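# Move printed block from drawer to desk, close drawer

## Task

Lift the printed block out of the open drawer, set it down on the desk, then push the drawer completely shut. Every cabinet must stay roughly in its original place, and the robot must not topple or finish leaning.

## Robot and tools

ROBOT. A Hello Robot Stretch 4: an omni-wheel base, a lift that rides up a mast, one arm that telescopes forward, and a wrist (yaw, pitch, roll) carrying a five-finger hand. It stands about 1.6 m tall; the base rim lies within 0.23 m of the base origin. There is one arm, so every joint target sits in a single "joints" object keyed by joint name.

FRAMES. Base frame: origin on the floor below the base centre, x ahead, y to the left, z up, metres. hand_pose is reported in this frame and marks the hand point, 0.045 m in front of the palm (the printed value may be slightly off). The odometry frame equals the base frame at scene start; base_odometry counts wheel turns only, so slip appears as travel. Heading is in radians, left positive, -3.142 to 3.142. If turned_by_wheels and turned_by_imu disagree by more than about 0.1 rad over one move, the base likely bumped or slid.

move. One action per call. Arguments:
- base: a relative offset from where the base last reported itself, never a pose. {"translate_m": d} drives straight, forward positive, -2 to 2 m; {"strafe_m": d} slides sideways, left positive, -2 to 2 m; {"rotate_rad": d} spins in place, counter-clockwise positive, -3.2 to 3.2 rad. translate_m and strafe_m may be combined for a straight diagonal; rotate_rad stands alone.
- joints: absolute targets. lift_m 0 to 1.2 m; arm_m 0 to 0.55 m (extension); wrist_yaw_rad -1.134 to 4.276 (0 ahead, left positive, 3.14 folded back, above 3.4 risks hitting the arm); wrist_pitch_rad -1.117 to 4.259 (0 level, 1.57 pointing down); wrist_roll_rad -1.117 to 4.259 (0 palm up, 1.57 palm to robot's right, 3.14 palm down). Fingers hand_little, hand_ring, hand_middle, hand_index, hand_thumb_bend: -1 curled to +1 straight. hand_thumb_turn: +1 beside the palm, -1 opposite the fingers. hand_force_limit -1 to 1 maps linearly to about 0 to 10 N fingertip force (15 N for thumb motors) at which closing halts. hand_speed -0.96 to 1, full speed from +0.48 up. At start the force limit is 0 and speed -0.8.
- pace: "slow", "default", "fast" or "max"; or speeds, per-joint top speeds for wrist joints, lift_m, arm_m.
- contact_limits: 0 (lightest) to 1, only for arm_m, lift_m, translate_m, strafe_m, rotate_rad, and only alongside that same command; default 0.5. Even at 0 the arm needs roughly 15 to 40 N to halt; for a gentle press use 0 and aim 1 to 3 mm past contact. A base limit persists until the next base command.
- end_of_arm: "enable_torque" alone, to revive wrist motors that shut off.
- cameras: list of head_camera, head_left_camera, head_right_camera, wrist_camera, or "all"; [] for none.
- blocking: true (default) waits for rest; false returns in about 0.5 s while motion continues.
Out-of-range joint targets are clipped and reported; other bad values are refused; unknown keys invalidate the call. After a refused call or an uncommanded stop, later calls in that reply are skipped.

wait(seconds 0 to 10, cameras) returns state, early if running moves finish. stop(cameras) brakes everything and re-holds slack wheels. zoom_image(camera, region [x0,y0,x1,y1], max 504 px per side) enlarges the latest image. show_instructions shows the reference images. finished_scene(scene) ends the current scene, given its number; it is irreversible, and the goal must remain met afterwards.

RESULTS. "move" reads done or the worst status. base_status/joint_status per motion: done, moving, off_target (resting short, maybe still pushing), contact_stop (held back, goes slack), time_out (target dropped), limit_stop_at_own_body, limit_stop_at_tilt (lean over 6 degrees; lift, arm, wheels go slack), torque_fault (wrist motor limp until enable_torque). on_its_own lists uncommanded behaviour; "held at" is a target. hand_stopped_by gives six words for little, ring, middle, index, thumb_bend, thumb_turn: moving, target, force, stalled, fault. The *_load_n fields are fingertip loads in N, positive when pushed open; a lost grip drops them near 0. lidar_m: 12 ranges in 30-degree sectors, first straight ahead, counter-clockwise (4th left, 7th behind, 10th right); "-" means nothing or closer than 0.25 m. wrist_depth_mm: 7x7 median depths, 100 to 2000 mm. motor_effort in percent with peak in brackets; servo_current in mA. base_tilt in degrees, forward and right positive, with up to 3 degrees offset.

HAND GEOMETRY. Fingers extend 0.06 to 0.07 m beyond the hand point along its +z and sit 0.06 m behind it along -y. With the thumb turned fully in front, the hand wraps objects about 0.035 to 0.065 m thick, or a handle from 0.025 m. The wrist camera sits behind the palm heel and can collide. A finger motor only starts when its target changes by at least 0.002; for a soft grip close at hand_speed -0.94 or slower. To squeeze harder, raise the force limit and send a more-closed target.

CAUTIONS. Avoid self-collision: hand over the base with lift below about 0.25 (0.45 pointing down), tilting up while rolled, or yaw plus pitch below about -1.1. Do not drive or turn carrying over 1 kg with arm_m above 0.2, and avoid strong pushes with the hand high, which can tip the robot. Don't drop the object from height, slam the drawer, strike cabinets hard, or over-stress fingers. An outside force may occasionally nudge loose objects.

Each tool is called after "Emit:" as name([rows], argument=value, ...), one row to a line, values as JSON.

Reference images:

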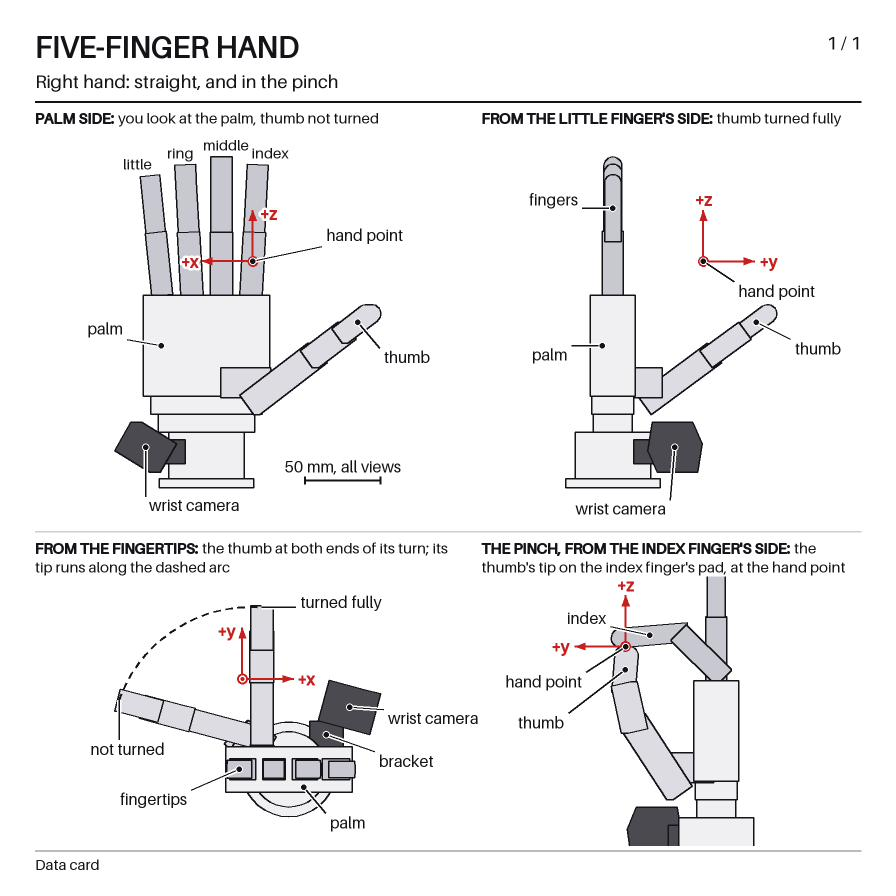

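## Session

Emit:
move()

Scene clock: 0.00 s.
base_odometry: x=+0.000 y=+0.000 heading=+0.000
turned_by_wheels: +0.000
turned_by_imu: +0.000
base_tilt: forward=-0.8 right=+0.4
lidar_m: 1.51 1.70 1.88 1.87 1.29 2.44 2.69 2.22 1.36 1.35 1.82 1.49
base_status: not commanded
joint_positions: lift_m=+0.165 arm_m=+0.002 wrist_yaw_rad=+3.107 wrist_pitch_rad=+0.004 wrist_roll_rad=+0.000 hand_little=+1.000 hand_ring=+1.000 hand_middle=+1.000 hand_index=+1.000 hand_thumb_turn=+1.000 hand_thumb_bend=+1.000 hand_force_limit=+0.000 hand_speed=-0.800
joint_status: not commanded
measured_speeds: all 0
hand_stopped_by: target,target,target,target,target,target
little_load_n: 0.0
ring_load_n: 0.0
middle_load_n: 0.0
index_load_n: 0.0
thumb_bend_load_n: 0.0
thumb_turn_load_n: 0.0
motor_effort: lift_m=+20 arm_m=-4 wheel_0=-1 wheel_1=+0 wheel_2=+0
servo_current: wrist_yaw_rad=46 wrist_pitch_rad=33 wrist_roll_rad=59
hand_pose: x=-0.0441 y=+0.1259 z=+0.4024 quat_wxyz=(-0.490, -0.492, +0.510, +0.508) (m; base frame)
wrist_depth_mm: 139 139 - - - - - / 106 139 - - - - - / 107 138 191 - - - - / 111 138 229 - - - - / 137 - - - - - - / 1499 1464 1499 201 1576 1618 - / 946 946 112 111 - - -
pictures: head_camera, head_left_camera, head_right_camera, wrist_camera

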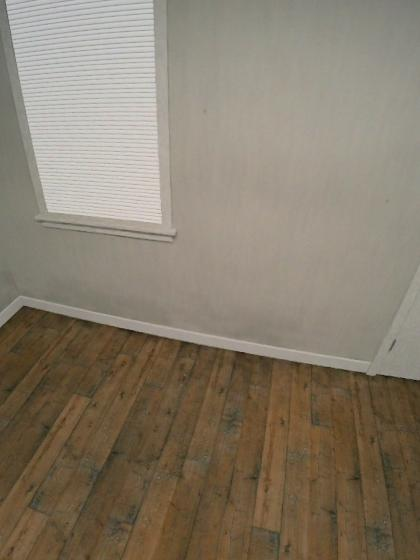

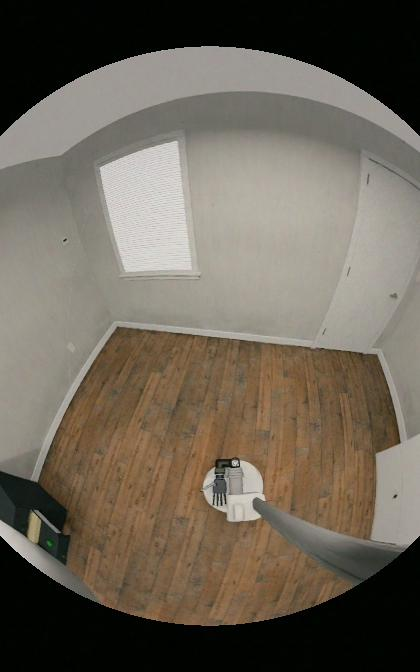

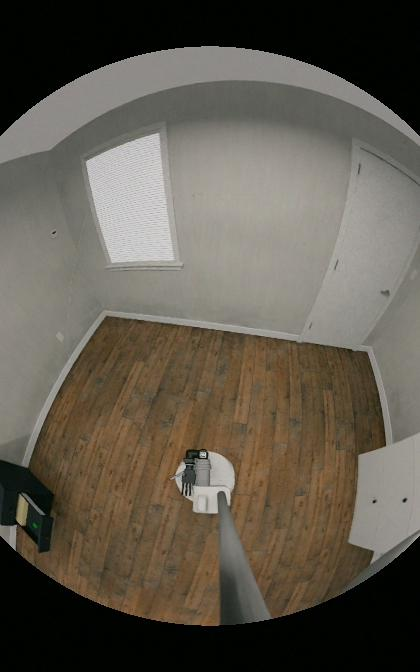

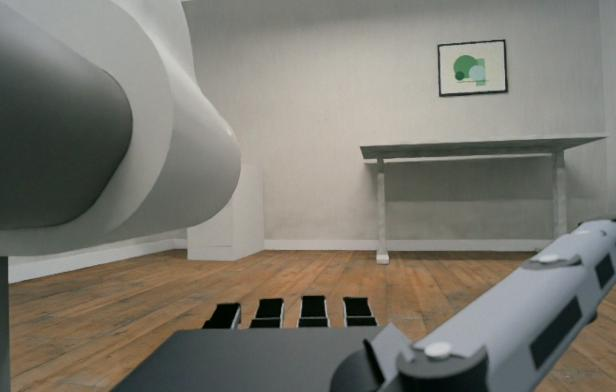

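Emit:
move(base={"rotate_rad": 1.6}, cameras=["all"])

Scene clock: 4.30 s.
move: done
base_odometry: x=+0.000 y=+0.000 heading=+1.599
turned_by_wheels: +1.599
turned_by_imu: +1.609
base_tilt: forward=-0.9 right=+0.4
lidar_m: 1.78 1.27 2.43 2.48 2.18 1.34 1.31 1.74 1.52 1.50 1.73 1.87
base_status: done
joint_positions: lift_m=+0.165 arm_m=+0.002 wrist_yaw_rad=+3.107 wrist_pitch_rad=+0.004 wrist_roll_rad=+0.000 hand_little=+1.000 hand_ring=+1.000 hand_middle=+1.000 hand_index=+1.000 hand_thumb_turn=+1.000 hand_thumb_bend=+1.000 hand_force_limit=+0.000 hand_speed=-0.800
joint_status: not commanded
measured_speeds: all 0
hand_stopped_by: target,target,target,target,target,target
little_load_n: 0.0
ring_load_n: 0.0
middle_load_n: 0.0
index_load_n: 0.0
thumb_bend_load_n: 0.0
thumb_turn_load_n: 0.0
motor_effort: lift_m=+20(20) arm_m=-4(4) wheel_0=-4(11) wheel_1=-3(15) wheel_2=-2(13)
servo_current: wrist_yaw_rad=52(59) wrist_pitch_rad=39(46) wrist_roll_rad=39(72)
hand_pose: x=-0.0441 y=+0.1259 z=+0.4024 quat_wxyz=(-0.490, -0.492, +0.510, +0.508) (m; base frame)
wrist_depth_mm: 139 139 - - - - - / 106 139 - - - - - / 107 138 192 - - - - / 110 138 229 - - - - / 137 - - - - - - / 1499 1464 1464 196 - - - / 946 946 112 111 - - -
pictures: head_camera, head_left_camera, head_right_camera, wrist_camera

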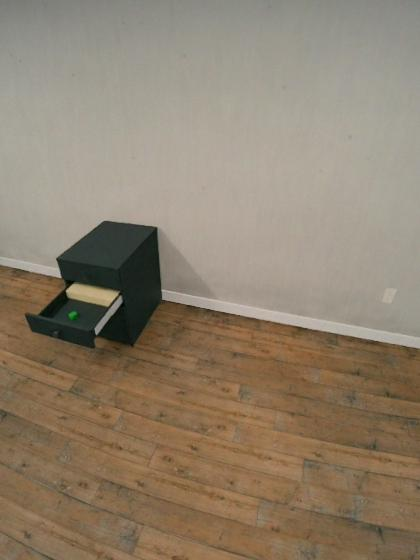

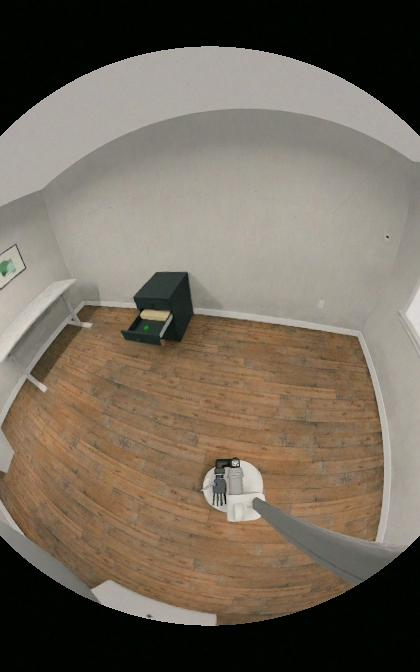

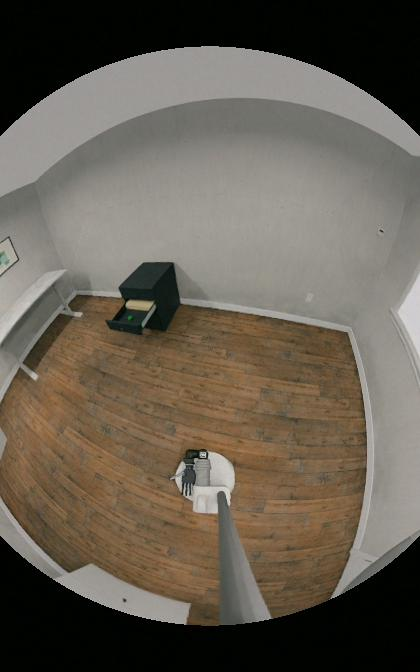

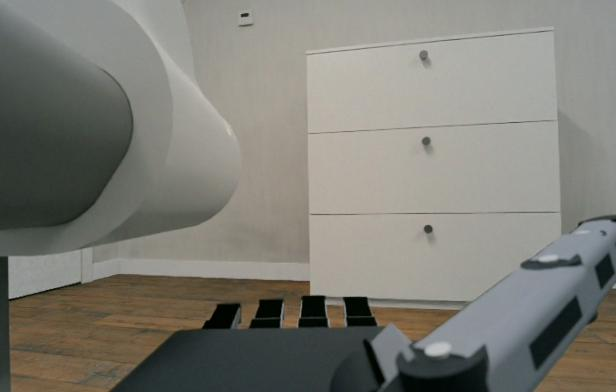

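Emit:
zoom_image(camera="head_camera", region=[10, 200, 190, 370])

Emit:
zoom_image(camera="head_left_camera", region=[0, 220, 210, 400])

Scaled by 2.800 from the camera's 420x560 image, which has a finer 1200x1600 frame.

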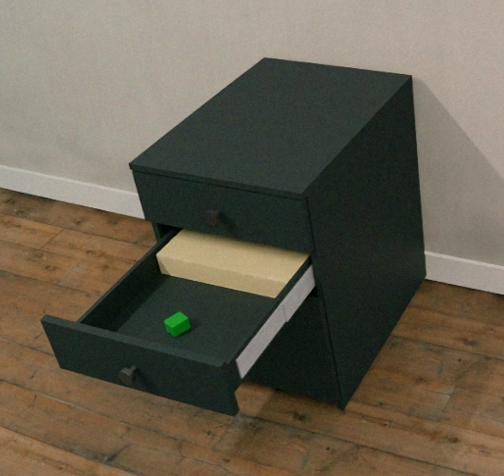

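Scaled by 2.400 from the camera's 420x672 image, which has a finer 600x960 frame.

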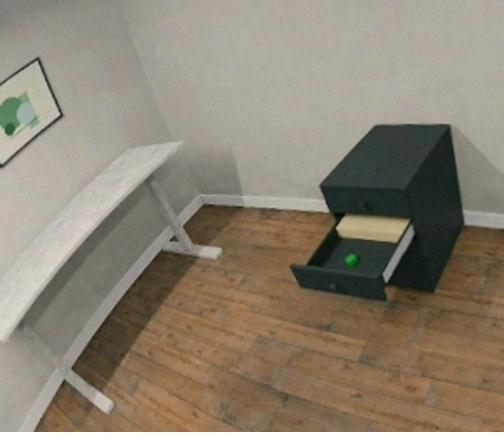

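Emit:
move(base={"rotate_rad": -0.24}, joints={"lift_m": 0.6})

Emit:
move(base={"strafe_m": 0.95}, joints={"wrist_yaw_rad": 0.0, "wrist_roll_rad": 3.14}, cameras=["all"])

Scene clock: 60.03 s.
move: done
base_odometry: x=+0.000 y=+0.000 heading=+1.360
turned_by_wheels: -0.239
turned_by_imu: -0.241
base_tilt: forward=-0.8 right=+0.4
lidar_m: 1.88 1.29 1.37 2.41 2.64 1.43 1.36 1.93 1.57 1.51 1.58 1.97
base_status: done
joint_positions: lift_m=+0.600 arm_m=+0.002 wrist_yaw_rad=+3.107 wrist_pitch_rad=+0.004 wrist_roll_rad=+0.000 hand_little=+1.000 hand_ring=+1.000 hand_middle=+1.000 hand_index=+1.000 hand_thumb_turn=+1.000 hand_thumb_bend=+1.000 hand_force_limit=+0.000 hand_speed=-0.800
joint_status: all done
measured_speeds: all 0
hand_stopped_by: target,target,target,target,target,target
little_load_n: 0.0
ring_load_n: 0.0
middle_load_n: 0.0
index_load_n: 0.0
thumb_bend_load_n: 0.0
thumb_turn_load_n: 0.0
motor_effort: lift_m=+23(30) arm_m=-3(4) wheel_0=+5(11) wheel_1=+1(11) wheel_2=+1(9)
servo_current: wrist_yaw_rad=46(52) wrist_pitch_rad=33(52) wrist_roll_rad=20(78)
hand_pose: x=-0.0441 y=+0.1259 z=+0.8373 quat_wxyz=(-0.490, -0.492, +0.510, +0.508) (m; base frame)
wrist_depth_mm: 139 139 - - - - - / 106 139 - - - - - / 107 138 192 - - - - / 110 138 223 - - - - / 137 - - - - - - / - - 179 175 - - - / - 1708 112 111 - - -
pictures: none

Scene clock: 64.53 s.
move: done
base_odometry: x=-0.929 y=+0.199 heading=+1.360
turned_by_wheels: +0.000
turned_by_imu: +0.000
base_tilt: forward=-0.8 right=+0.3
lidar_m: 0.94 1.01 1.52 1.47 1.81 1.92 1.41 1.42 2.52 2.46 2.53 1.98
base_status: done
joint_positions: lift_m=+0.600 arm_m=+0.002 wrist_yaw_rad=+0.003 wrist_pitch_rad=+0.004 wrist_roll_rad=+3.138 hand_little=+1.000 hand_ring=+1.000 hand_middle=+1.000 hand_index=+1.000 hand_thumb_turn=+1.000 hand_thumb_bend=+1.000 hand_force_limit=+0.000 hand_speed=-0.800
joint_status: all done
measured_speeds: all 0
hand_stopped_by: target,target,target,target,target,target
little_load_n: 0.0
ring_load_n: 0.0
middle_load_n: 0.0
index_load_n: 0.0
thumb_bend_load_n: 0.0
thumb_turn_load_n: 0.0
motor_effort: lift_m=+22(23) arm_m=-4(4) wheel_0=-2(14) wheel_1=+0(13) wheel_2=+0(4)
servo_current: wrist_yaw_rad=52(130) wrist_pitch_rad=26(59) wrist_roll_rad=59(104)
hand_pose: x=+0.3946 y=-0.0561 z=+0.7169 quat_wxyz=(-0.499, +0.503, -0.499, +0.499) (m; base frame)
wrist_depth_mm: 1464 1464 1464 1098 750 1366 1464 / - - - 741 750 741 - / - - - 1098 1098 - - / - - - - 1118 - - / - - - - - - - / - - 179 175 - - - / - - 112 111 - - -
pictures: head_camera, head_left_camera, head_right_camera, wrist_camera

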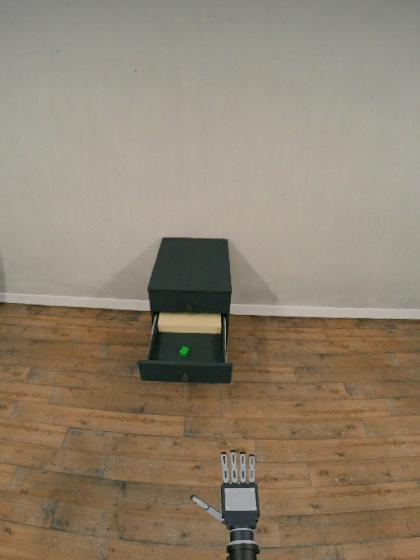

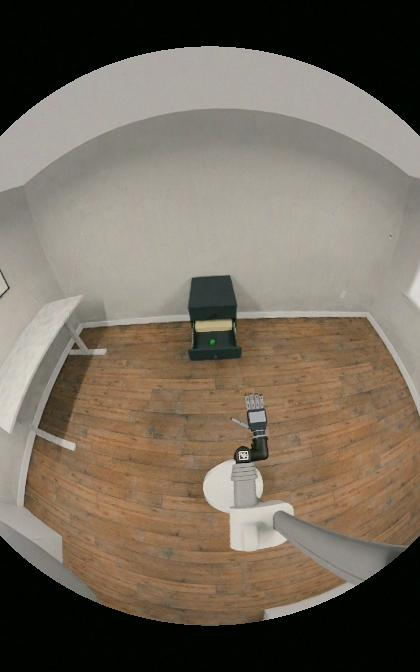

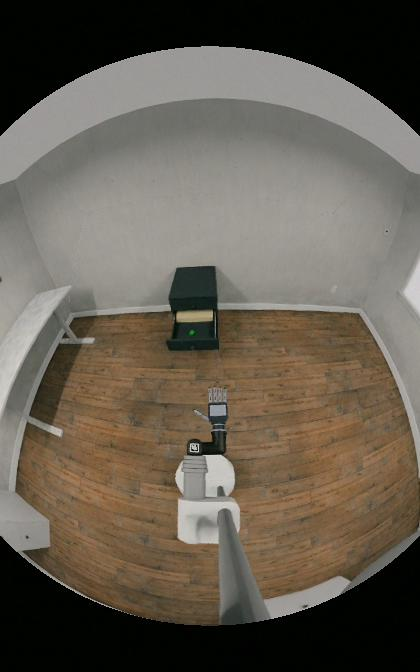

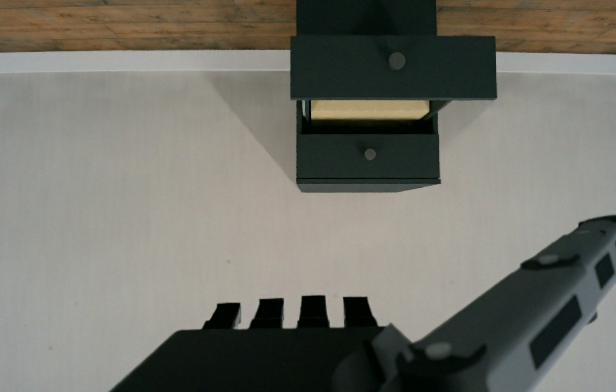

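Emit:
zoom_image(camera="head_camera", region=[130, 300, 240, 390])

Emit:
move(base={"translate_m": 0.15, "strafe_m": 0.1}, joints={"wrist_pitch_rad": 1.2, "lift_m": 0.72, "arm_m": 0.4, "hand_thumb_turn": -1}, cameras=["all"])

Scaled by 4.582 from the camera's 420x560 image, which has a finer 1200x1600 frame.

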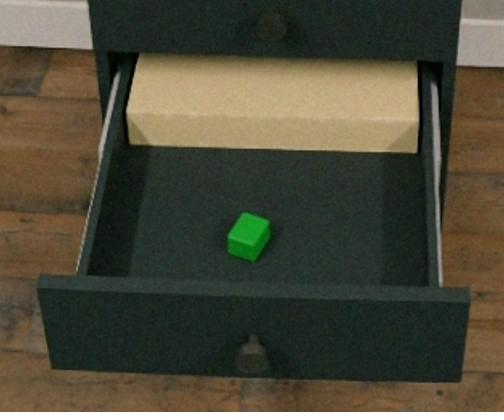

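Scene clock: 82.33 s.
move: done
base_odometry: x=-0.995 y=+0.367 heading=+1.359
turned_by_wheels: +0.000
turned_by_imu: +0.000
base_tilt: forward=-0.7 right=+0.3
lidar_m: 0.76 1.85 1.42 1.35 1.83 2.08 1.58 1.57 2.69 2.53 2.43 1.82
base_status: done
joint_positions: lift_m=+0.720 arm_m=+0.400 wrist_yaw_rad=+0.003 wrist_pitch_rad=+1.198 wrist_roll_rad=+3.138 hand_little=+1.000 hand_ring=+1.000 hand_middle=+1.000 hand_index=+1.000 hand_thumb_turn=-1.000 hand_thumb_bend=+1.000 hand_force_limit=+0.000 hand_speed=-0.800
joint_status: all done
measured_speeds: all 0
hand_stopped_by: target,target,target,target,target,target
little_load_n: 0.0
ring_load_n: 0.5
middle_load_n: 0.0
index_load_n: 0.0
thumb_bend_load_n: 0.0
thumb_turn_load_n: 0.0
motor_effort: lift_m=+23(27) arm_m=+6(11) wheel_0=-6(9) wheel_1=+2(13) wheel_2=-1(14)
servo_current: wrist_yaw_rad=39(59) wrist_pitch_rad=46(59) wrist_roll_rad=59(85)
hand_pose: x=+0.5952 y=-0.0567 z=+0.6697 quat_wxyz=(-0.131, +0.697, -0.693, +0.131) (m; base frame)
wrist_depth_mm: 750 750 750 741 741 741 741 / 788 788 788 759 768 778 778 / 831 831 820 820 - 820 809 / 878 878 866 866 - 866 854 / 931 917 917 917 - 891 904 / 976 976 484 201 - 459 946 / 1042 1025 112 111 - - 1025
pictures: head_camera, head_left_camera, head_right_camera, wrist_camera

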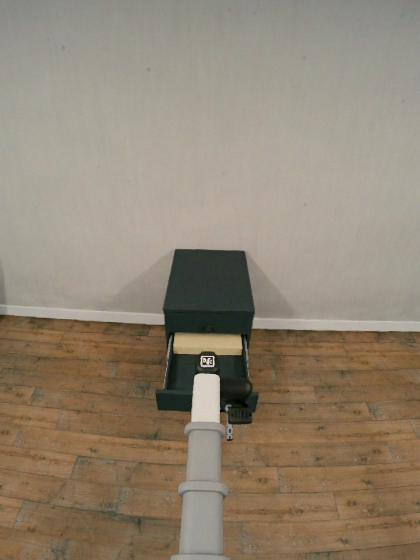

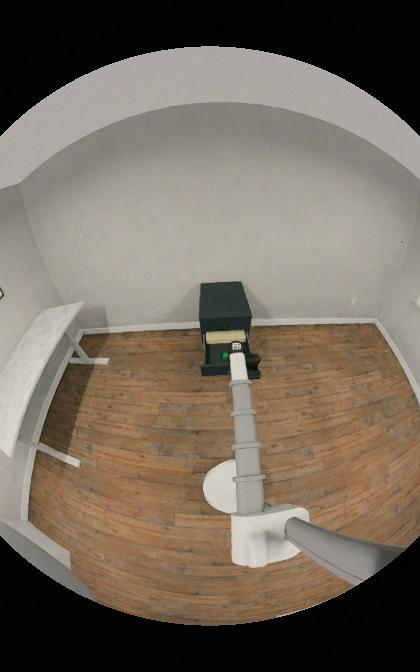

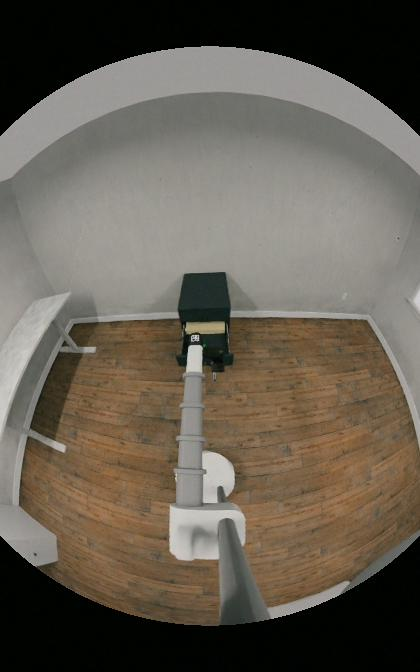

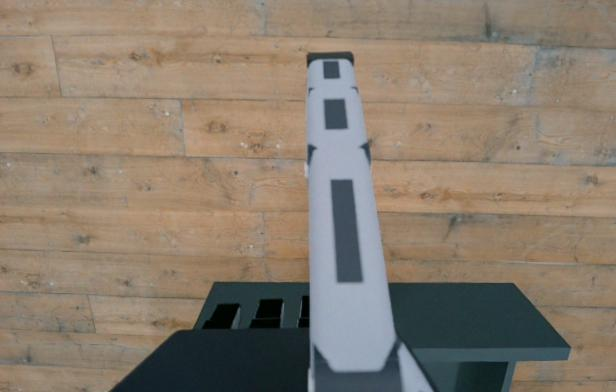

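Emit:
move(base={"translate_m": 0.2, "strafe_m": 0.055}, joints={"wrist_pitch_rad": 1.3, "lift_m": 0.82, "arm_m": 0.5, "hand_thumb_turn": 1}, cameras=["wrist_camera", "head_camera"])

Scene clock: 108.07 s.
move: done
base_odometry: x=-1.007 y=+0.574 heading=+1.360
turned_by_wheels: +0.001
turned_by_imu: +0.001
base_tilt: forward=-0.8 right=+0.4
lidar_m: 0.58 1.60 1.37 1.27 1.92 2.01 1.76 1.78 2.72 2.59 2.20 0.63
base_status: done
joint_positions: lift_m=+0.820 arm_m=+0.500 wrist_yaw_rad=+0.003 wrist_pitch_rad=+1.298 wrist_roll_rad=+3.138 hand_little=+1.000 hand_ring=+1.000 hand_middle=+1.000 hand_index=+1.000 hand_thumb_turn=+1.000 hand_thumb_bend=+1.000 hand_force_limit=+0.000 hand_speed=-0.800
joint_status: all done
measured_speeds: all 0
hand_stopped_by: target,target,target,target,target,target
little_load_n: 0.0
ring_load_n: 0.0
middle_load_n: 0.0
index_load_n: 0.0
thumb_bend_load_n: 0.0
thumb_turn_load_n: 0.0
motor_effort: lift_m=+23(28) arm_m=+5(9) wheel_0=+5(11) wheel_1=+4(12) wheel_2=-2(13)
servo_current: wrist_yaw_rad=46(59) wrist_pitch_rad=52(65) wrist_roll_rad=59(72)
hand_pose: x=+0.6724 y=-0.0568 z=+0.7684 quat_wxyz=(-0.096, +0.703, -0.698, +0.096) (m; base frame)
wrist_depth_mm: 866 854 854 842 842 842 854 / 904 891 866 866 866 866 878 / 917 904 525 521 521 891 904 / 960 946 544 544 544 931 931 / 991 991 559 564 564 960 - / 1025 1025 549 201 580 - - / 1078 1060 112 111 - - -
pictures: head_camera, wrist_camera

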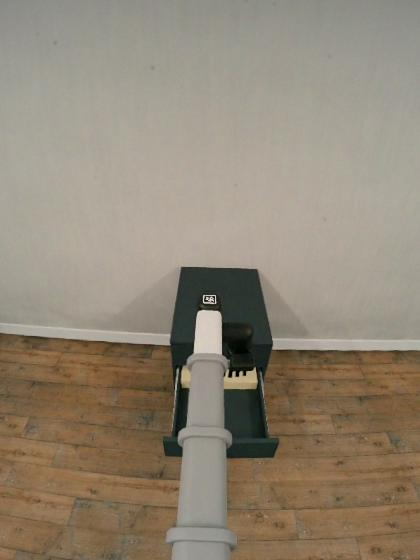

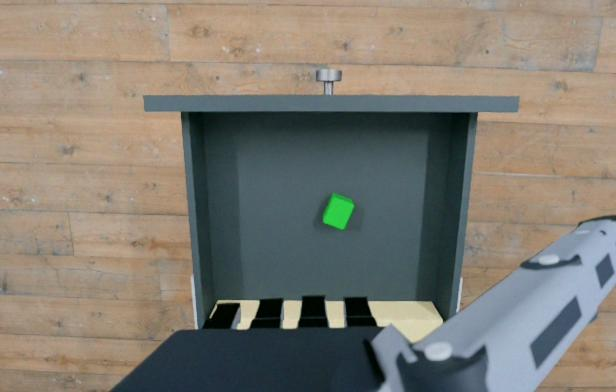

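Emit:
zoom_image(camera="wrist_camera", region=[298, 172, 378, 252])

Scaled by 6.300.

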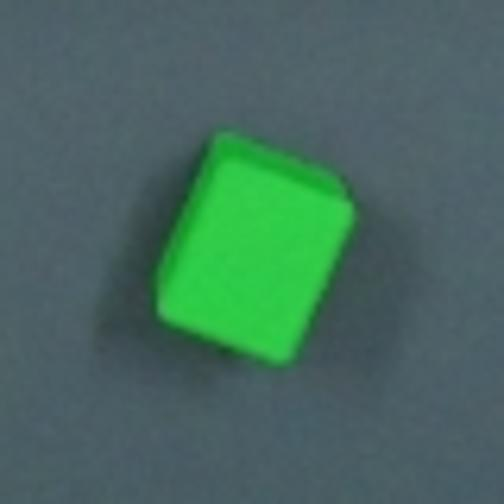

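Emit:
move(base={"strafe_m": 0.062}, joints={"wrist_pitch_rad": 0.65, "wrist_yaw_rad": -0.39, "arm_m": 0.507})

Emit:
move(joints={"lift_m": 0.54}, cameras=["wrist_camera", "head_camera", "head_right_camera"])

Scene clock: 149.47 s.
move: done
base_odometry: x=-1.068 y=+0.587 heading=+1.360
turned_by_wheels: +0.000
turned_by_imu: +0.000
base_tilt: forward=-0.8 right=+0.3
lidar_m: 0.60 1.61 1.28 1.23 1.31 1.90 1.80 1.81 2.78 2.66 2.19 0.64
base_status: done
joint_positions: lift_m=+0.820 arm_m=+0.507 wrist_yaw_rad=-0.387 wrist_pitch_rad=+0.660 wrist_roll_rad=+3.138 hand_little=+1.000 hand_ring=+1.000 hand_middle=+1.000 hand_index=+1.000 hand_thumb_turn=+1.000 hand_thumb_bend=+1.000 hand_force_limit=+0.000 hand_speed=-0.800
joint_status: all done
measured_speeds: all 0
hand_stopped_by: target,target,target,target,target,target
little_load_n: 0.0
ring_load_n: 0.0
middle_load_n: 0.0
index_load_n: 0.0
thumb_bend_load_n: 0.0
thumb_turn_load_n: 0.0
motor_effort: lift_m=+23(23) arm_m=+5(9) wheel_0=-2(17) wheel_1=+2(12) wheel_2=+0(4)
servo_current: wrist_yaw_rad=59(98) wrist_pitch_rad=65(163) wrist_roll_rad=46(78)
hand_pose: x=+0.7841 y=-0.1047 z=+0.8146 quat_wxyz=(-0.245, +0.502, -0.744, +0.366) (m; base frame)
wrist_depth_mm: 917 931 517 530 508 480 917 / 1060 1060 1025 - 462 424 402 / 1229 1205 1160 488 424 382 359 / 1464 1430 504 445 415 413 413 / - - 488 504 504 504 - / - - 179 194 585 609 - / - - 112 111 - - -
pictures: none

Scene clock: 151.67 s.
move: done
base_odometry: x=-1.068 y=+0.587 heading=+1.360
turned_by_wheels: +0.000
turned_by_imu: +0.000
base_tilt: forward=-0.8 right=+0.4
lidar_m: 0.58 1.61 1.27 1.23 1.30 1.94 1.82 1.80 2.79 2.66 2.16 0.63
base_status: not commanded
joint_positions: lift_m=+0.540 arm_m=+0.507 wrist_yaw_rad=-0.387 wrist_pitch_rad=+0.659 wrist_roll_rad=+3.138 hand_little=+1.000 hand_ring=+1.000 hand_middle=+1.000 hand_index=+1.000 hand_thumb_turn=+1.000 hand_thumb_bend=+1.000 hand_force_limit=+0.000 hand_speed=-0.800
joint_status: all done
measured_speeds: all 0
hand_stopped_by: target,target,target,target,target,target
little_load_n: 0.0
ring_load_n: 0.0
middle_load_n: 0.0
index_load_n: 0.0
thumb_bend_load_n: 0.0
thumb_turn_load_n: 0.0
motor_effort: lift_m=+16(21) arm_m=+6(6) wheel_0=-2(2) wheel_1=+2(3) wheel_2=+0(0)
servo_current: wrist_yaw_rad=46(52) wrist_pitch_rad=46(65) wrist_roll_rad=65(78)
hand_pose: x=+0.7842 y=-0.1047 z=+0.5352 quat_wxyz=(-0.245, +0.502, -0.744, +0.366) (m; base frame)
wrist_depth_mm: 240 244 244 232 237 241 240 / 246 276 277 277 274 274 273 / 255 301 320 319 317 315 300 / 1008 319 364 364 336 309 296 / 1229 1205 373 362 359 345 - / - - 197 175 301 - - / - - 112 111 - - -
pictures: head_camera, head_right_camera, wrist_camera

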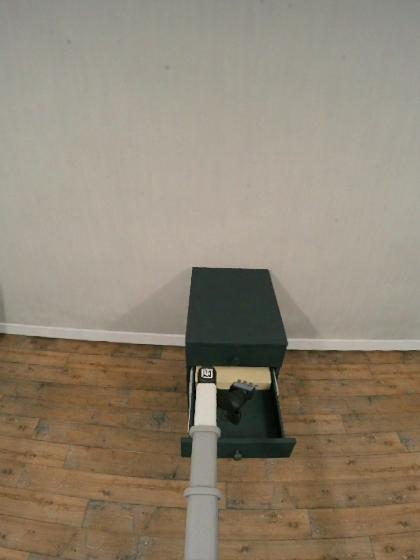

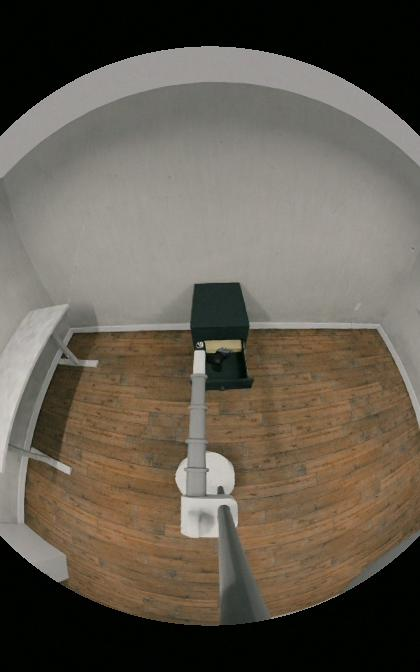

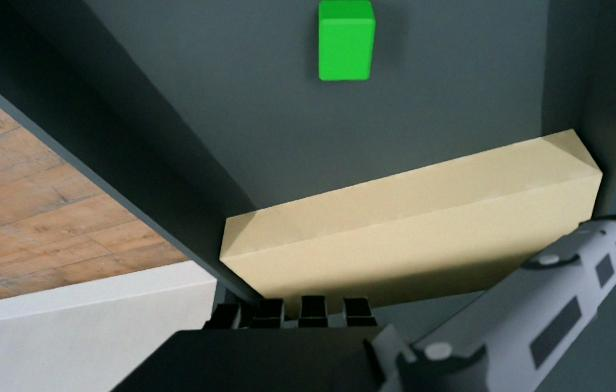

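Emit:
move(joints={"lift_m": 0.445}, contact_limits={"lift_m": 0.2}, pace="slow", cameras=["wrist_camera"])

Scene clock: 171.50 s.
move: done
base_odometry: x=-1.068 y=+0.587 heading=+1.360
turned_by_wheels: +0.000
turned_by_imu: +0.000
base_tilt: forward=-0.8 right=+0.4
lidar_m: 0.58 1.61 1.27 1.21 1.34 1.90 1.82 1.80 2.78 2.64 2.21 0.60
base_status: not commanded
joint_positions: lift_m=+0.445 arm_m=+0.507 wrist_yaw_rad=-0.387 wrist_pitch_rad=+0.659 wrist_roll_rad=+3.138 hand_little=+1.000 hand_ring=+1.000 hand_middle=+1.000 hand_index=+1.000 hand_thumb_turn=+1.000 hand_thumb_bend=+1.000 hand_force_limit=+0.000 hand_speed=-0.800
joint_status: all done
measured_speeds: all 0
hand_stopped_by: target,target,target,target,target,target
little_load_n: 0.0
ring_load_n: 0.0
middle_load_n: 0.0
index_load_n: 0.0
thumb_bend_load_n: 0.0
thumb_turn_load_n: 0.0
motor_effort: lift_m=+16(18) arm_m=+5(6) wheel_0=-2(2) wheel_1=+2(3) wheel_2=+0(0)
servo_current: wrist_yaw_rad=52(59) wrist_pitch_rad=52(65) wrist_roll_rad=46(65)
contact_limits: lift_m 0.2
hand_pose: x=+0.7842 y=-0.1047 z=+0.4403 quat_wxyz=(-0.245, +0.502, -0.744, +0.366) (m; base frame)
wrist_depth_mm: 147 147 147 147 146 146 145 / 167 167 167 163 162 165 165 / 193 193 193 187 164 191 190 / 220 228 227 226 226 225 224 / 218 267 277 277 274 264 - / 221 265 322 201 273 260 - / - 255 112 111 - - -
pictures: wrist_camera

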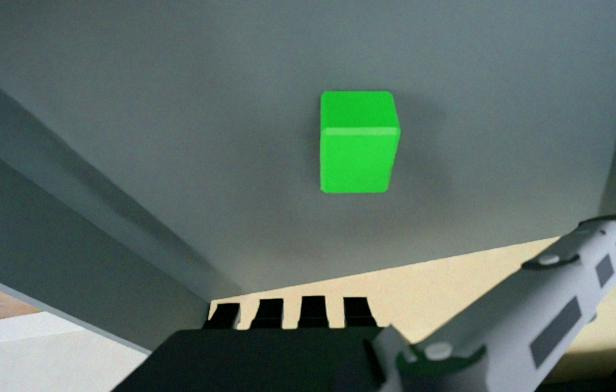

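Emit:
move(joints={"hand_thumb_turn": -1, "hand_thumb_bend": 0.7, "hand_index": 0.7, "hand_middle": 0.7}, cameras=["wrist_camera"])

Scene clock: 188.40 s.
move: done
base_odometry: x=-1.068 y=+0.587 heading=+1.360
turned_by_wheels: +0.000
turned_by_imu: +0.000
base_tilt: forward=-0.8 right=+0.4
lidar_m: 0.58 1.61 1.29 1.22 1.31 1.91 1.79 1.80 2.79 2.67 2.14 0.63
base_status: not commanded
joint_positions: lift_m=+0.445 arm_m=+0.507 wrist_yaw_rad=-0.387 wrist_pitch_rad=+0.659 wrist_roll_rad=+3.138 hand_little=+1.000 hand_ring=+1.000 hand_middle=+0.700 hand_index=+0.700 hand_thumb_turn=-1.000 hand_thumb_bend=+0.700 hand_force_limit=+0.000 hand_speed=-0.800
joint_status: all done
measured_speeds: all 0
hand_stopped_by: target,target,target,target,target,target
little_load_n: -0.5
ring_load_n: -0.5
middle_load_n: 0.0
index_load_n: 0.0
thumb_bend_load_n: 0.0
thumb_turn_load_n: 0.0
motor_effort: lift_m=+16(16) arm_m=+5(6) wheel_0=-2(2) wheel_1=+2(3) wheel_2=+0(0)
servo_current: wrist_yaw_rad=46(59) wrist_pitch_rad=59(72) wrist_roll_rad=33(78)
contact_limits: lift_m 0.2
hand_pose: x=+0.7842 y=-0.1047 z=+0.4403 quat_wxyz=(-0.245, +0.502, -0.744, +0.366) (m; base frame)
wrist_depth_mm: 147 147 147 147 146 146 145 / 167 167 167 163 162 166 165 / 193 193 193 181 180 191 190 / 220 229 228 227 - 226 224 / 218 267 278 278 - 263 252 / 221 265 320 187 - 252 244 / - 256 112 111 - 298 324
pictures: wrist_camera

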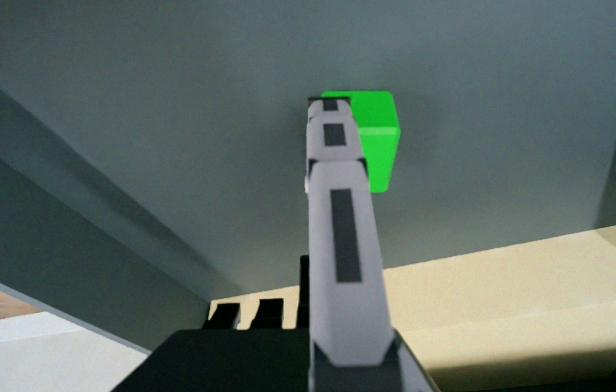

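Emit:
move(base={"strafe_m": 0.009}, joints={"arm_m": 0.509}, pace="slow")

Emit:
move(joints={"lift_m": 0.423}, contact_limits={"lift_m": 0.1}, pace="slow", cameras=["wrist_camera"])

Scene clock: 196.13 s.
move: done
base_odometry: x=-1.076 y=+0.588 heading=+1.360
turned_by_wheels: +0.000
turned_by_imu: +0.000
base_tilt: forward=-0.8 right=+0.4
lidar_m: 0.56 1.60 1.26 1.22 1.29 1.91 1.82 1.78 2.83 2.65 2.20 0.61
base_status: done
joint_positions: lift_m=+0.445 arm_m=+0.509 wrist_yaw_rad=-0.387 wrist_pitch_rad=+0.659 wrist_roll_rad=+3.138 hand_little=+1.000 hand_ring=+1.000 hand_middle=+0.700 hand_index=+0.700 hand_thumb_turn=-1.000 hand_thumb_bend=+0.700 hand_force_limit=+0.000 hand_speed=-0.800
joint_status: all done
measured_speeds: all 0
hand_stopped_by: target,target,target,target,target,target
little_load_n: 0.0
ring_load_n: 0.0
middle_load_n: 0.0
index_load_n: 0.0
thumb_bend_load_n: 0.0
thumb_turn_load_n: 0.0
motor_effort: lift_m=+16(16) arm_m=+6(9) wheel_0=-6(9) wheel_1=+3(9) wheel_2=+0(4)
servo_current: wrist_yaw_rad=46(59) wrist_pitch_rad=52(65) wrist_roll_rad=46(72)
contact_limits: lift_m 0.2
hand_pose: x=+0.7861 y=-0.1047 z=+0.4403 quat_wxyz=(-0.245, +0.502, -0.744, +0.366) (m; base frame)
wrist_depth_mm: 147 147 147 147 146 146 145 / 167 167 167 163 162 166 164 / 193 193 193 181 186 191 190 / 223 229 228 227 - 225 225 / 228 268 278 277 - 263 252 / 226 276 320 187 - 251 244 / - 257 112 111 - 298 324
pictures: none

Scene clock: 197.07 s.
move: done
base_odometry: x=-1.076 y=+0.588 heading=+1.360
turned_by_wheels: +0.000
turned_by_imu: +0.000
base_tilt: forward=-0.8 right=+0.3
lidar_m: 0.59 1.59 1.27 1.21 1.28 1.90 1.83 1.77 2.81 2.69 2.21 0.64
base_status: not commanded
joint_positions: lift_m=+0.423 arm_m=+0.509 wrist_yaw_rad=-0.387 wrist_pitch_rad=+0.659 wrist_roll_rad=+3.138 hand_little=+1.000 hand_ring=+1.000 hand_middle=+0.700 hand_index=+0.700 hand_thumb_turn=-1.000 hand_thumb_bend=+0.700 hand_force_limit=+0.000 hand_speed=-0.800
joint_status: all done
measured_speeds: all 0
hand_stopped_by: target,target,target,target,target,target
little_load_n: 0.0
ring_load_n: 0.0
middle_load_n: 0.0
index_load_n: 0.0
thumb_bend_load_n: 0.0
thumb_turn_load_n: 0.0
motor_effort: lift_m=+16(19) arm_m=+6(6) wheel_0=-6(6) wheel_1=+3(3) wheel_2=+0(0)
servo_current: wrist_yaw_rad=46(52) wrist_pitch_rad=33(65) wrist_roll_rad=46(72)
contact_limits: lift_m 0.1
hand_pose: x=+0.7861 y=-0.1047 z=+0.4183 quat_wxyz=(-0.245, +0.502, -0.744, +0.366) (m; base frame)
wrist_depth_mm: 124 125 125 124 124 124 - / 142 142 142 138 141 140 139 / 164 164 163 154 162 161 161 / 195 194 193 192 191 191 197 / 220 236 236 225 - 234 232 / 219 273 272 187 - 246 231 / 218 249 112 111 - 236 248
pictures: wrist_camera

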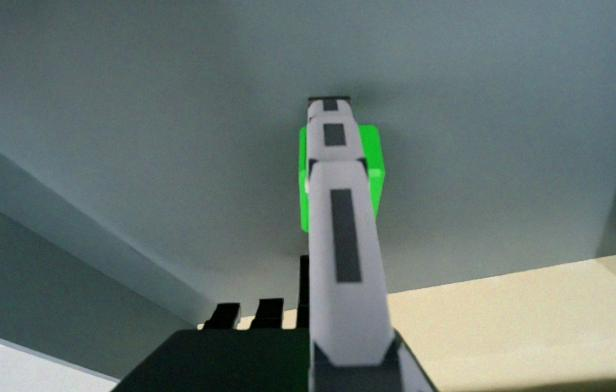

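Emit:
move(joints={"lift_m": 0.42, "hand_speed": -0.9, "hand_force_limit": -0.5, "hand_index": 0.0, "hand_middle": 0.0, "hand_thumb_bend": 0.1}, contact_limits={"lift_m": 0.1}, cameras=["wrist_camera"])

Scene clock: 204.77 s.
move: off_target
base_odometry: x=-1.076 y=+0.588 heading=+1.360
turned_by_wheels: +0.000
turned_by_imu: +0.000
base_tilt: forward=-0.8 right=+0.4
lidar_m: 0.57 1.61 1.29 1.22 1.26 1.89 1.82 1.79 2.79 2.67 2.17 0.64
base_status: not commanded
joint_positions: lift_m=+0.420 arm_m=+0.509 wrist_yaw_rad=-0.387 wrist_pitch_rad=+0.654 wrist_roll_rad=+3.138 hand_little=+1.000 hand_ring=+1.000 hand_middle=+0.394 hand_index=+0.162 hand_thumb_turn=-1.000 hand_thumb_bend=+0.416 hand_force_limit=-0.500 hand_speed=-0.900
joint_status: hand_middle off_target (ended at +0.394, target +0.000); hand_index off_target (ended at +0.162, target +0.000); hand_thumb_bend off_target (ended at +0.416, target +0.100); the others done
measured_speeds: all 0
hand_stopped_by: target,target,force,force,force,target
little_load_n: -0.5
ring_load_n: 0.0
middle_load_n: 2.0
index_load_n: 4.5
thumb_bend_load_n: 3.5
thumb_turn_load_n: -1.0
motor_effort: lift_m=+15(18) arm_m=+6(6) wheel_0=-6(6) wheel_1=+3(4) wheel_2=+0(0)
servo_current: wrist_yaw_rad=46(59) wrist_pitch_rad=59(72) wrist_roll_rad=59(72)
contact_limits: lift_m 0.1
hand_pose: x=+0.7871 y=-0.1051 z=+0.4160 quat_wxyz=(-0.246, +0.502, -0.743, +0.368) (m; base frame)
wrist_depth_mm: 123 123 123 123 125 125 - / 140 144 140 136 139 138 138 / 162 162 162 156 156 160 164 / 193 192 191 184 189 189 196 / 220 236 236 224 - 232 232 / 219 273 271 173 - 244 229 / 216 248 112 111 - 236 248
pictures: wrist_camera

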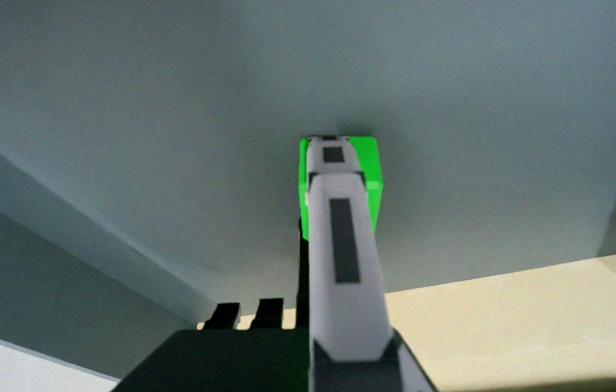

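Emit:
move(joints={"hand_force_limit": -0.1, "hand_index": -0.1, "hand_middle": 0.0, "hand_thumb_bend": 0.0}, cameras=["wrist_camera"])

Scene clock: 208.90 s.
move: off_target
base_odometry: x=-1.076 y=+0.588 heading=+1.360
turned_by_wheels: +0.000
turned_by_imu: +0.000
base_tilt: forward=-0.8 right=+0.4
lidar_m: 0.59 1.61 1.29 1.22 1.30 1.88 1.81 1.80 2.81 2.69 2.16 0.64
base_status: not commanded
joint_positions: lift_m=+0.420 arm_m=+0.509 wrist_yaw_rad=-0.387 wrist_pitch_rad=+0.654 wrist_roll_rad=+3.138 hand_little=+1.000 hand_ring=+1.000 hand_middle=+0.394 hand_index=+0.155 hand_thumb_turn=-1.000 hand_thumb_bend=+0.402 hand_force_limit=-0.100 hand_speed=-0.900
joint_status: hand_middle off_target (ended at +0.394, target +0.000); hand_index off_target (ended at +0.155, target -0.100); hand_thumb_bend off_target (ended at +0.402, target +0.000); the others done
measured_speeds: all 0
hand_stopped_by: target,target,force,force,force,target
little_load_n: 0.0
ring_load_n: 0.0
middle_load_n: 2.0
index_load_n: 8.5
thumb_bend_load_n: 6.5
thumb_turn_load_n: -2.5
motor_effort: lift_m=+16(16) arm_m=+6(6) wheel_0=-6(6) wheel_1=+3(3) wheel_2=+0(0)
servo_current: wrist_yaw_rad=52(52) wrist_pitch_rad=13(39) wrist_roll_rad=52(65)
contact_limits: lift_m 0.1
hand_pose: x=+0.7871 y=-0.1051 z=+0.4160 quat_wxyz=(-0.246, +0.502, -0.743, +0.368) (m; base frame)
wrist_depth_mm: 123 123 123 123 125 124 - / 140 144 140 136 139 138 138 / 162 162 162 156 160 160 165 / 193 192 192 184 190 190 196 / 220 236 235 224 - 232 232 / 218 273 272 173 - 243 229 / 216 248 112 111 - 236 248
pictures: wrist_camera

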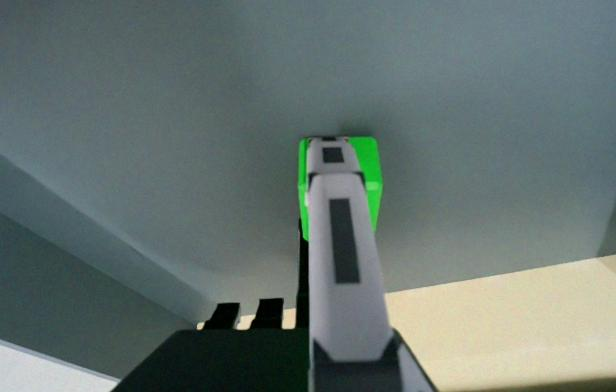

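Emit:
move(joints={"hand_middle": -0.1})

Emit:
move(joints={"lift_m": 0.5}, pace="slow", cameras=["wrist_camera"])

Scene clock: 213.97 s.
move: off_target
base_odometry: x=-1.076 y=+0.588 heading=+1.360
turned_by_wheels: +0.000
turned_by_imu: +0.000
base_tilt: forward=-0.8 right=+0.4
lidar_m: 0.59 1.62 1.27 1.22 1.28 1.90 1.87 1.79 2.80 2.68 2.18 0.61
base_status: not commanded
joint_positions: lift_m=+0.420 arm_m=+0.509 wrist_yaw_rad=-0.387 wrist_pitch_rad=+0.653 wrist_roll_rad=+3.138 hand_little=+1.000 hand_ring=+1.000 hand_middle=+0.173 hand_index=+0.155 hand_thumb_turn=-1.000 hand_thumb_bend=+0.403 hand_force_limit=-0.100 hand_speed=-0.900
joint_status: hand_middle off_target (ended at +0.173, target -0.100)
measured_speeds: all 0
hand_stopped_by: target,target,force,force,force,target
little_load_n: 0.0
ring_load_n: 0.0
middle_load_n: 7.5
index_load_n: 6.5
thumb_bend_load_n: 8.5
thumb_turn_load_n: -1.0
motor_effort: lift_m=+15(16) arm_m=+5(6) wheel_0=-6(6) wheel_1=+3(4) wheel_2=+0(0)
servo_current: wrist_yaw_rad=46(52) wrist_pitch_rad=52(52) wrist_roll_rad=52(65)
contact_limits: lift_m 0.1
hand_pose: x=+0.7873 y=-0.1051 z=+0.4162 quat_wxyz=(-0.247, +0.501, -0.743, +0.368) (m; base frame)
wrist_depth_mm: 123 124 124 123 126 125 - / 141 141 141 137 140 139 139 / 163 163 163 156 158 161 161 / 195 195 194 186 192 191 198 / 220 240 238 227 - 236 236 / 218 274 277 163 - 242 229 / 216 250 112 111 - 236 256
pictures: none

Scene clock: 215.50 s.
move: done
base_odometry: x=-1.076 y=+0.588 heading=+1.360
turned_by_wheels: +0.000
turned_by_imu: +0.000
base_tilt: forward=-0.8 right=+0.3
lidar_m: 0.59 1.59 1.27 1.22 1.30 1.94 1.83 1.81 2.80 2.65 2.19 0.62
base_status: not commanded
joint_positions: lift_m=+0.500 arm_m=+0.509 wrist_yaw_rad=-0.387 wrist_pitch_rad=+0.653 wrist_roll_rad=+3.138 hand_little=+1.000 hand_ring=+1.000 hand_middle=+0.173 hand_index=+0.155 hand_thumb_turn=-1.000 hand_thumb_bend=+0.403 hand_force_limit=-0.100 hand_speed=-0.900
joint_status: all done
measured_speeds: all 0
hand_stopped_by: target,target,force,force,force,target
little_load_n: -0.5
ring_load_n: 0.0
middle_load_n: 6.5
index_load_n: 6.0
thumb_bend_load_n: 9.0
thumb_turn_load_n: -1.0
motor_effort: lift_m=+23(27) arm_m=+5(6) wheel_0=-6(6) wheel_1=+3(4) wheel_2=+0(0)
servo_current: wrist_yaw_rad=39(52) wrist_pitch_rad=52(52) wrist_roll_rad=39(65)
hand_pose: x=+0.7873 y=-0.1051 z=+0.4955 quat_wxyz=(-0.247, +0.501, -0.743, +0.368) (m; base frame)
wrist_depth_mm: 203 204 203 203 202 201 200 / 231 232 231 230 229 229 227 / 246 267 267 257 257 264 264 / 244 294 315 304 - 291 276 / 1160 306 357 338 - 286 285 / 1366 - 338 163 - 349 347 / - - 112 111 - 256 246
pictures: wrist_camera

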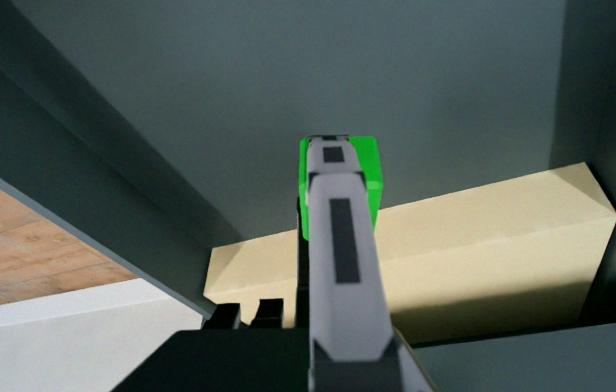

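Emit:
move(joints={"lift_m": 0.95})

Emit:
move(joints={"arm_m": 0.1}, base={"translate_m": -0.1})

Emit:
move(base={"rotate_rad": 1.571}, cameras=["all"])

Scene clock: 221.83 s.
move: done
base_odometry: x=-1.076 y=+0.588 heading=+1.360
turned_by_wheels: +0.000
turned_by_imu: +0.000
base_tilt: forward=-0.8 right=+0.4
lidar_m: 0.58 1.60 1.27 1.20 1.31 1.93 1.87 1.78 2.79 2.66 2.18 0.63
base_status: not commanded
joint_positions: lift_m=+0.950 arm_m=+0.509 wrist_yaw_rad=-0.387 wrist_pitch_rad=+0.653 wrist_roll_rad=+3.138 hand_little=+1.000 hand_ring=+1.000 hand_middle=+0.173 hand_index=+0.155 hand_thumb_turn=-1.000 hand_thumb_bend=+0.403 hand_force_limit=-0.100 hand_speed=-0.900
joint_status: all done
measured_speeds: all 0
hand_stopped_by: target,target,force,force,force,target
little_load_n: 0.0
ring_load_n: 0.0
middle_load_n: 6.5
index_load_n: 6.0
thumb_bend_load_n: 8.5
thumb_turn_load_n: -1.0
motor_effort: lift_m=+23(30) arm_m=+5(6) wheel_0=-6(6) wheel_1=+3(4) wheel_2=+0(0)
servo_current: wrist_yaw_rad=39(52) wrist_pitch_rad=39(59) wrist_roll_rad=26(72)
hand_pose: x=+0.7873 y=-0.1051 z=+0.9455 quat_wxyz=(-0.247, +0.501, -0.743, +0.368) (m; base frame)
wrist_depth_mm: 1060 1060 1042 634 530 480 1042 / 1205 1205 1205 559 484 452 - / 1397 1397 1308 512 512 525 - / 1661 1576 - 603 - 621 - / - - - - - 759 - / - - 179 158 - - - / - - 112 111 - - -
pictures: none

Scene clock: 224.13 s.
move: done
base_odometry: x=-1.097 y=+0.491 heading=+1.359
turned_by_wheels: -0.001
turned_by_imu: +0.000
base_tilt: forward=-0.8 right=+0.3
lidar_m: 0.70 1.69 1.27 1.22 1.80 1.90 1.81 1.68 2.79 2.66 2.32 0.73
base_status: done
joint_positions: lift_m=+0.950 arm_m=+0.100 wrist_yaw_rad=-0.387 wrist_pitch_rad=+0.653 wrist_roll_rad=+3.138 hand_little=+1.000 hand_ring=+1.000 hand_middle=+0.173 hand_index=+0.155 hand_thumb_turn=-1.000 hand_thumb_bend=+0.403 hand_force_limit=-0.100 hand_speed=-0.900
joint_status: all done
measured_speeds: all 0
hand_stopped_by: target,target,force,force,force,target
little_load_n: 0.0
ring_load_n: 0.0
middle_load_n: 6.5
index_load_n: 6.0
thumb_bend_load_n: 8.5
thumb_turn_load_n: -1.0
motor_effort: lift_m=+23(23) arm_m=-6(9) wheel_0=-4(11) wheel_1=-3(9) wheel_2=-1(12)
servo_current: wrist_yaw_rad=46(59) wrist_pitch_rad=33(52) wrist_roll_rad=39(72)
hand_pose: x=+0.3787 y=-0.1052 z=+0.9456 quat_wxyz=(-0.247, +0.501, -0.743, +0.368) (m; base frame)
wrist_depth_mm: 1060 1078 1060 1060 1060 1060 1042 / 1205 1229 1229 1182 741 699 1182 / 1397 1366 1397 768 732 1308 1397 / 1661 1661 1618 1576 - 891 - / - - 1983 - - 842 - / - - 179 158 - 976 - / - - 112 111 - - -
pictures: none

Scene clock: 226.33 s.
move: done
base_odometry: x=-1.097 y=+0.491 heading=+2.930
turned_by_wheels: +1.570
turned_by_imu: +1.580
base_tilt: forward=-0.8 right=+0.3
lidar_m: 1.21 1.80 1.88 1.80 1.70 2.82 2.71 2.30 0.74 0.70 1.70 1.27
base_status: done
joint_positions: lift_m=+0.950 arm_m=+0.100 wrist_yaw_rad=-0.387 wrist_pitch_rad=+0.653 wrist_roll_rad=+3.138 hand_little=+1.000 hand_ring=+1.000 hand_middle=+0.173 hand_index=+0.155 hand_thumb_turn=-1.000 hand_thumb_bend=+0.403 hand_force_limit=-0.100 hand_speed=-0.900
joint_status: not commanded
measured_speeds: all 0
hand_stopped_by: target,target,force,force,force,target
little_load_n: 0.0
ring_load_n: 0.0
middle_load_n: 6.5
index_load_n: 6.0
thumb_bend_load_n: 8.5
thumb_turn_load_n: -1.0
motor_effort: lift_m=+22(23) arm_m=-6(6) wheel_0=-3(12) wheel_1=-1(11) wheel_2=-3(12)
servo_current: wrist_yaw_rad=46(52) wrist_pitch_rad=20(52) wrist_roll_rad=59(72)
hand_pose: x=+0.3787 y=-0.1052 z=+0.9456 quat_wxyz=(-0.247, +0.501, -0.743, +0.368) (m; base frame)
wrist_depth_mm: 1060 1060 1060 1078 1060 1042 1042 / 1205 1205 1205 1205 1205 1182 1182 / 1397 1397 1397 1336 1336 1366 1366 / 1618 1661 1661 1618 - 1618 1618 / - - - 1983 - - - / - - - 163 - - - / - - 112 111 - - -
pictures: head_camera, head_left_camera, head_right_camera, wrist_camera

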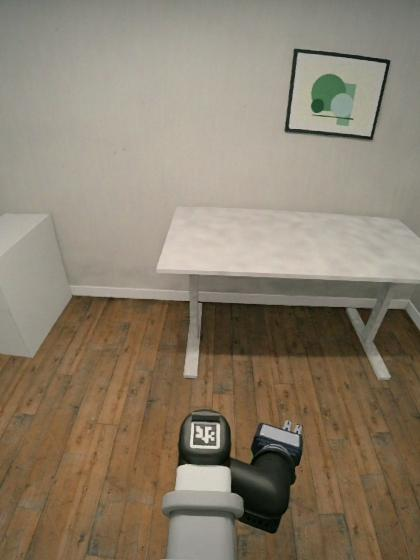

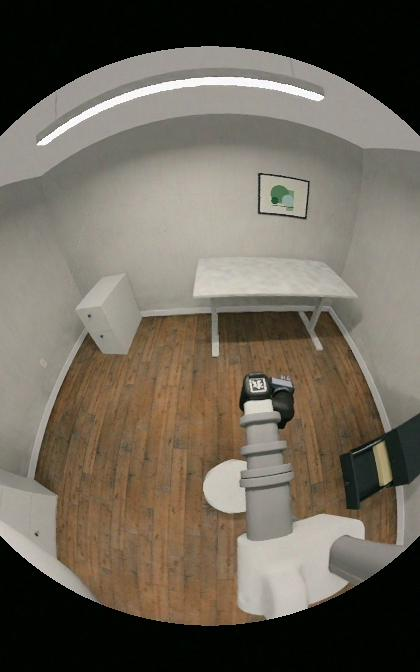

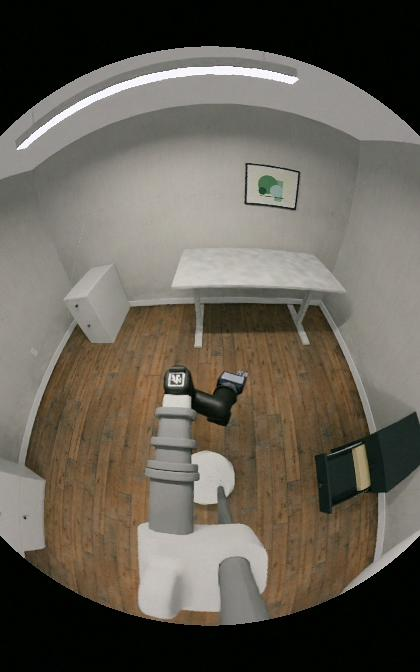

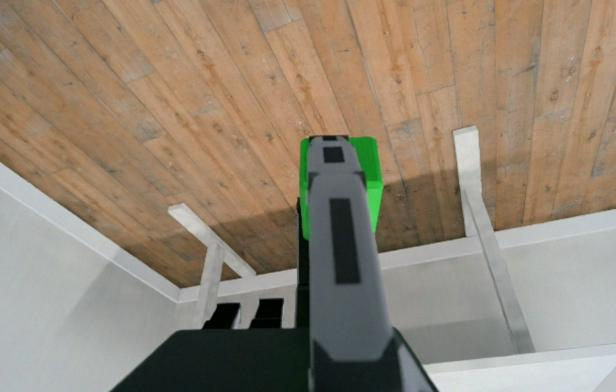

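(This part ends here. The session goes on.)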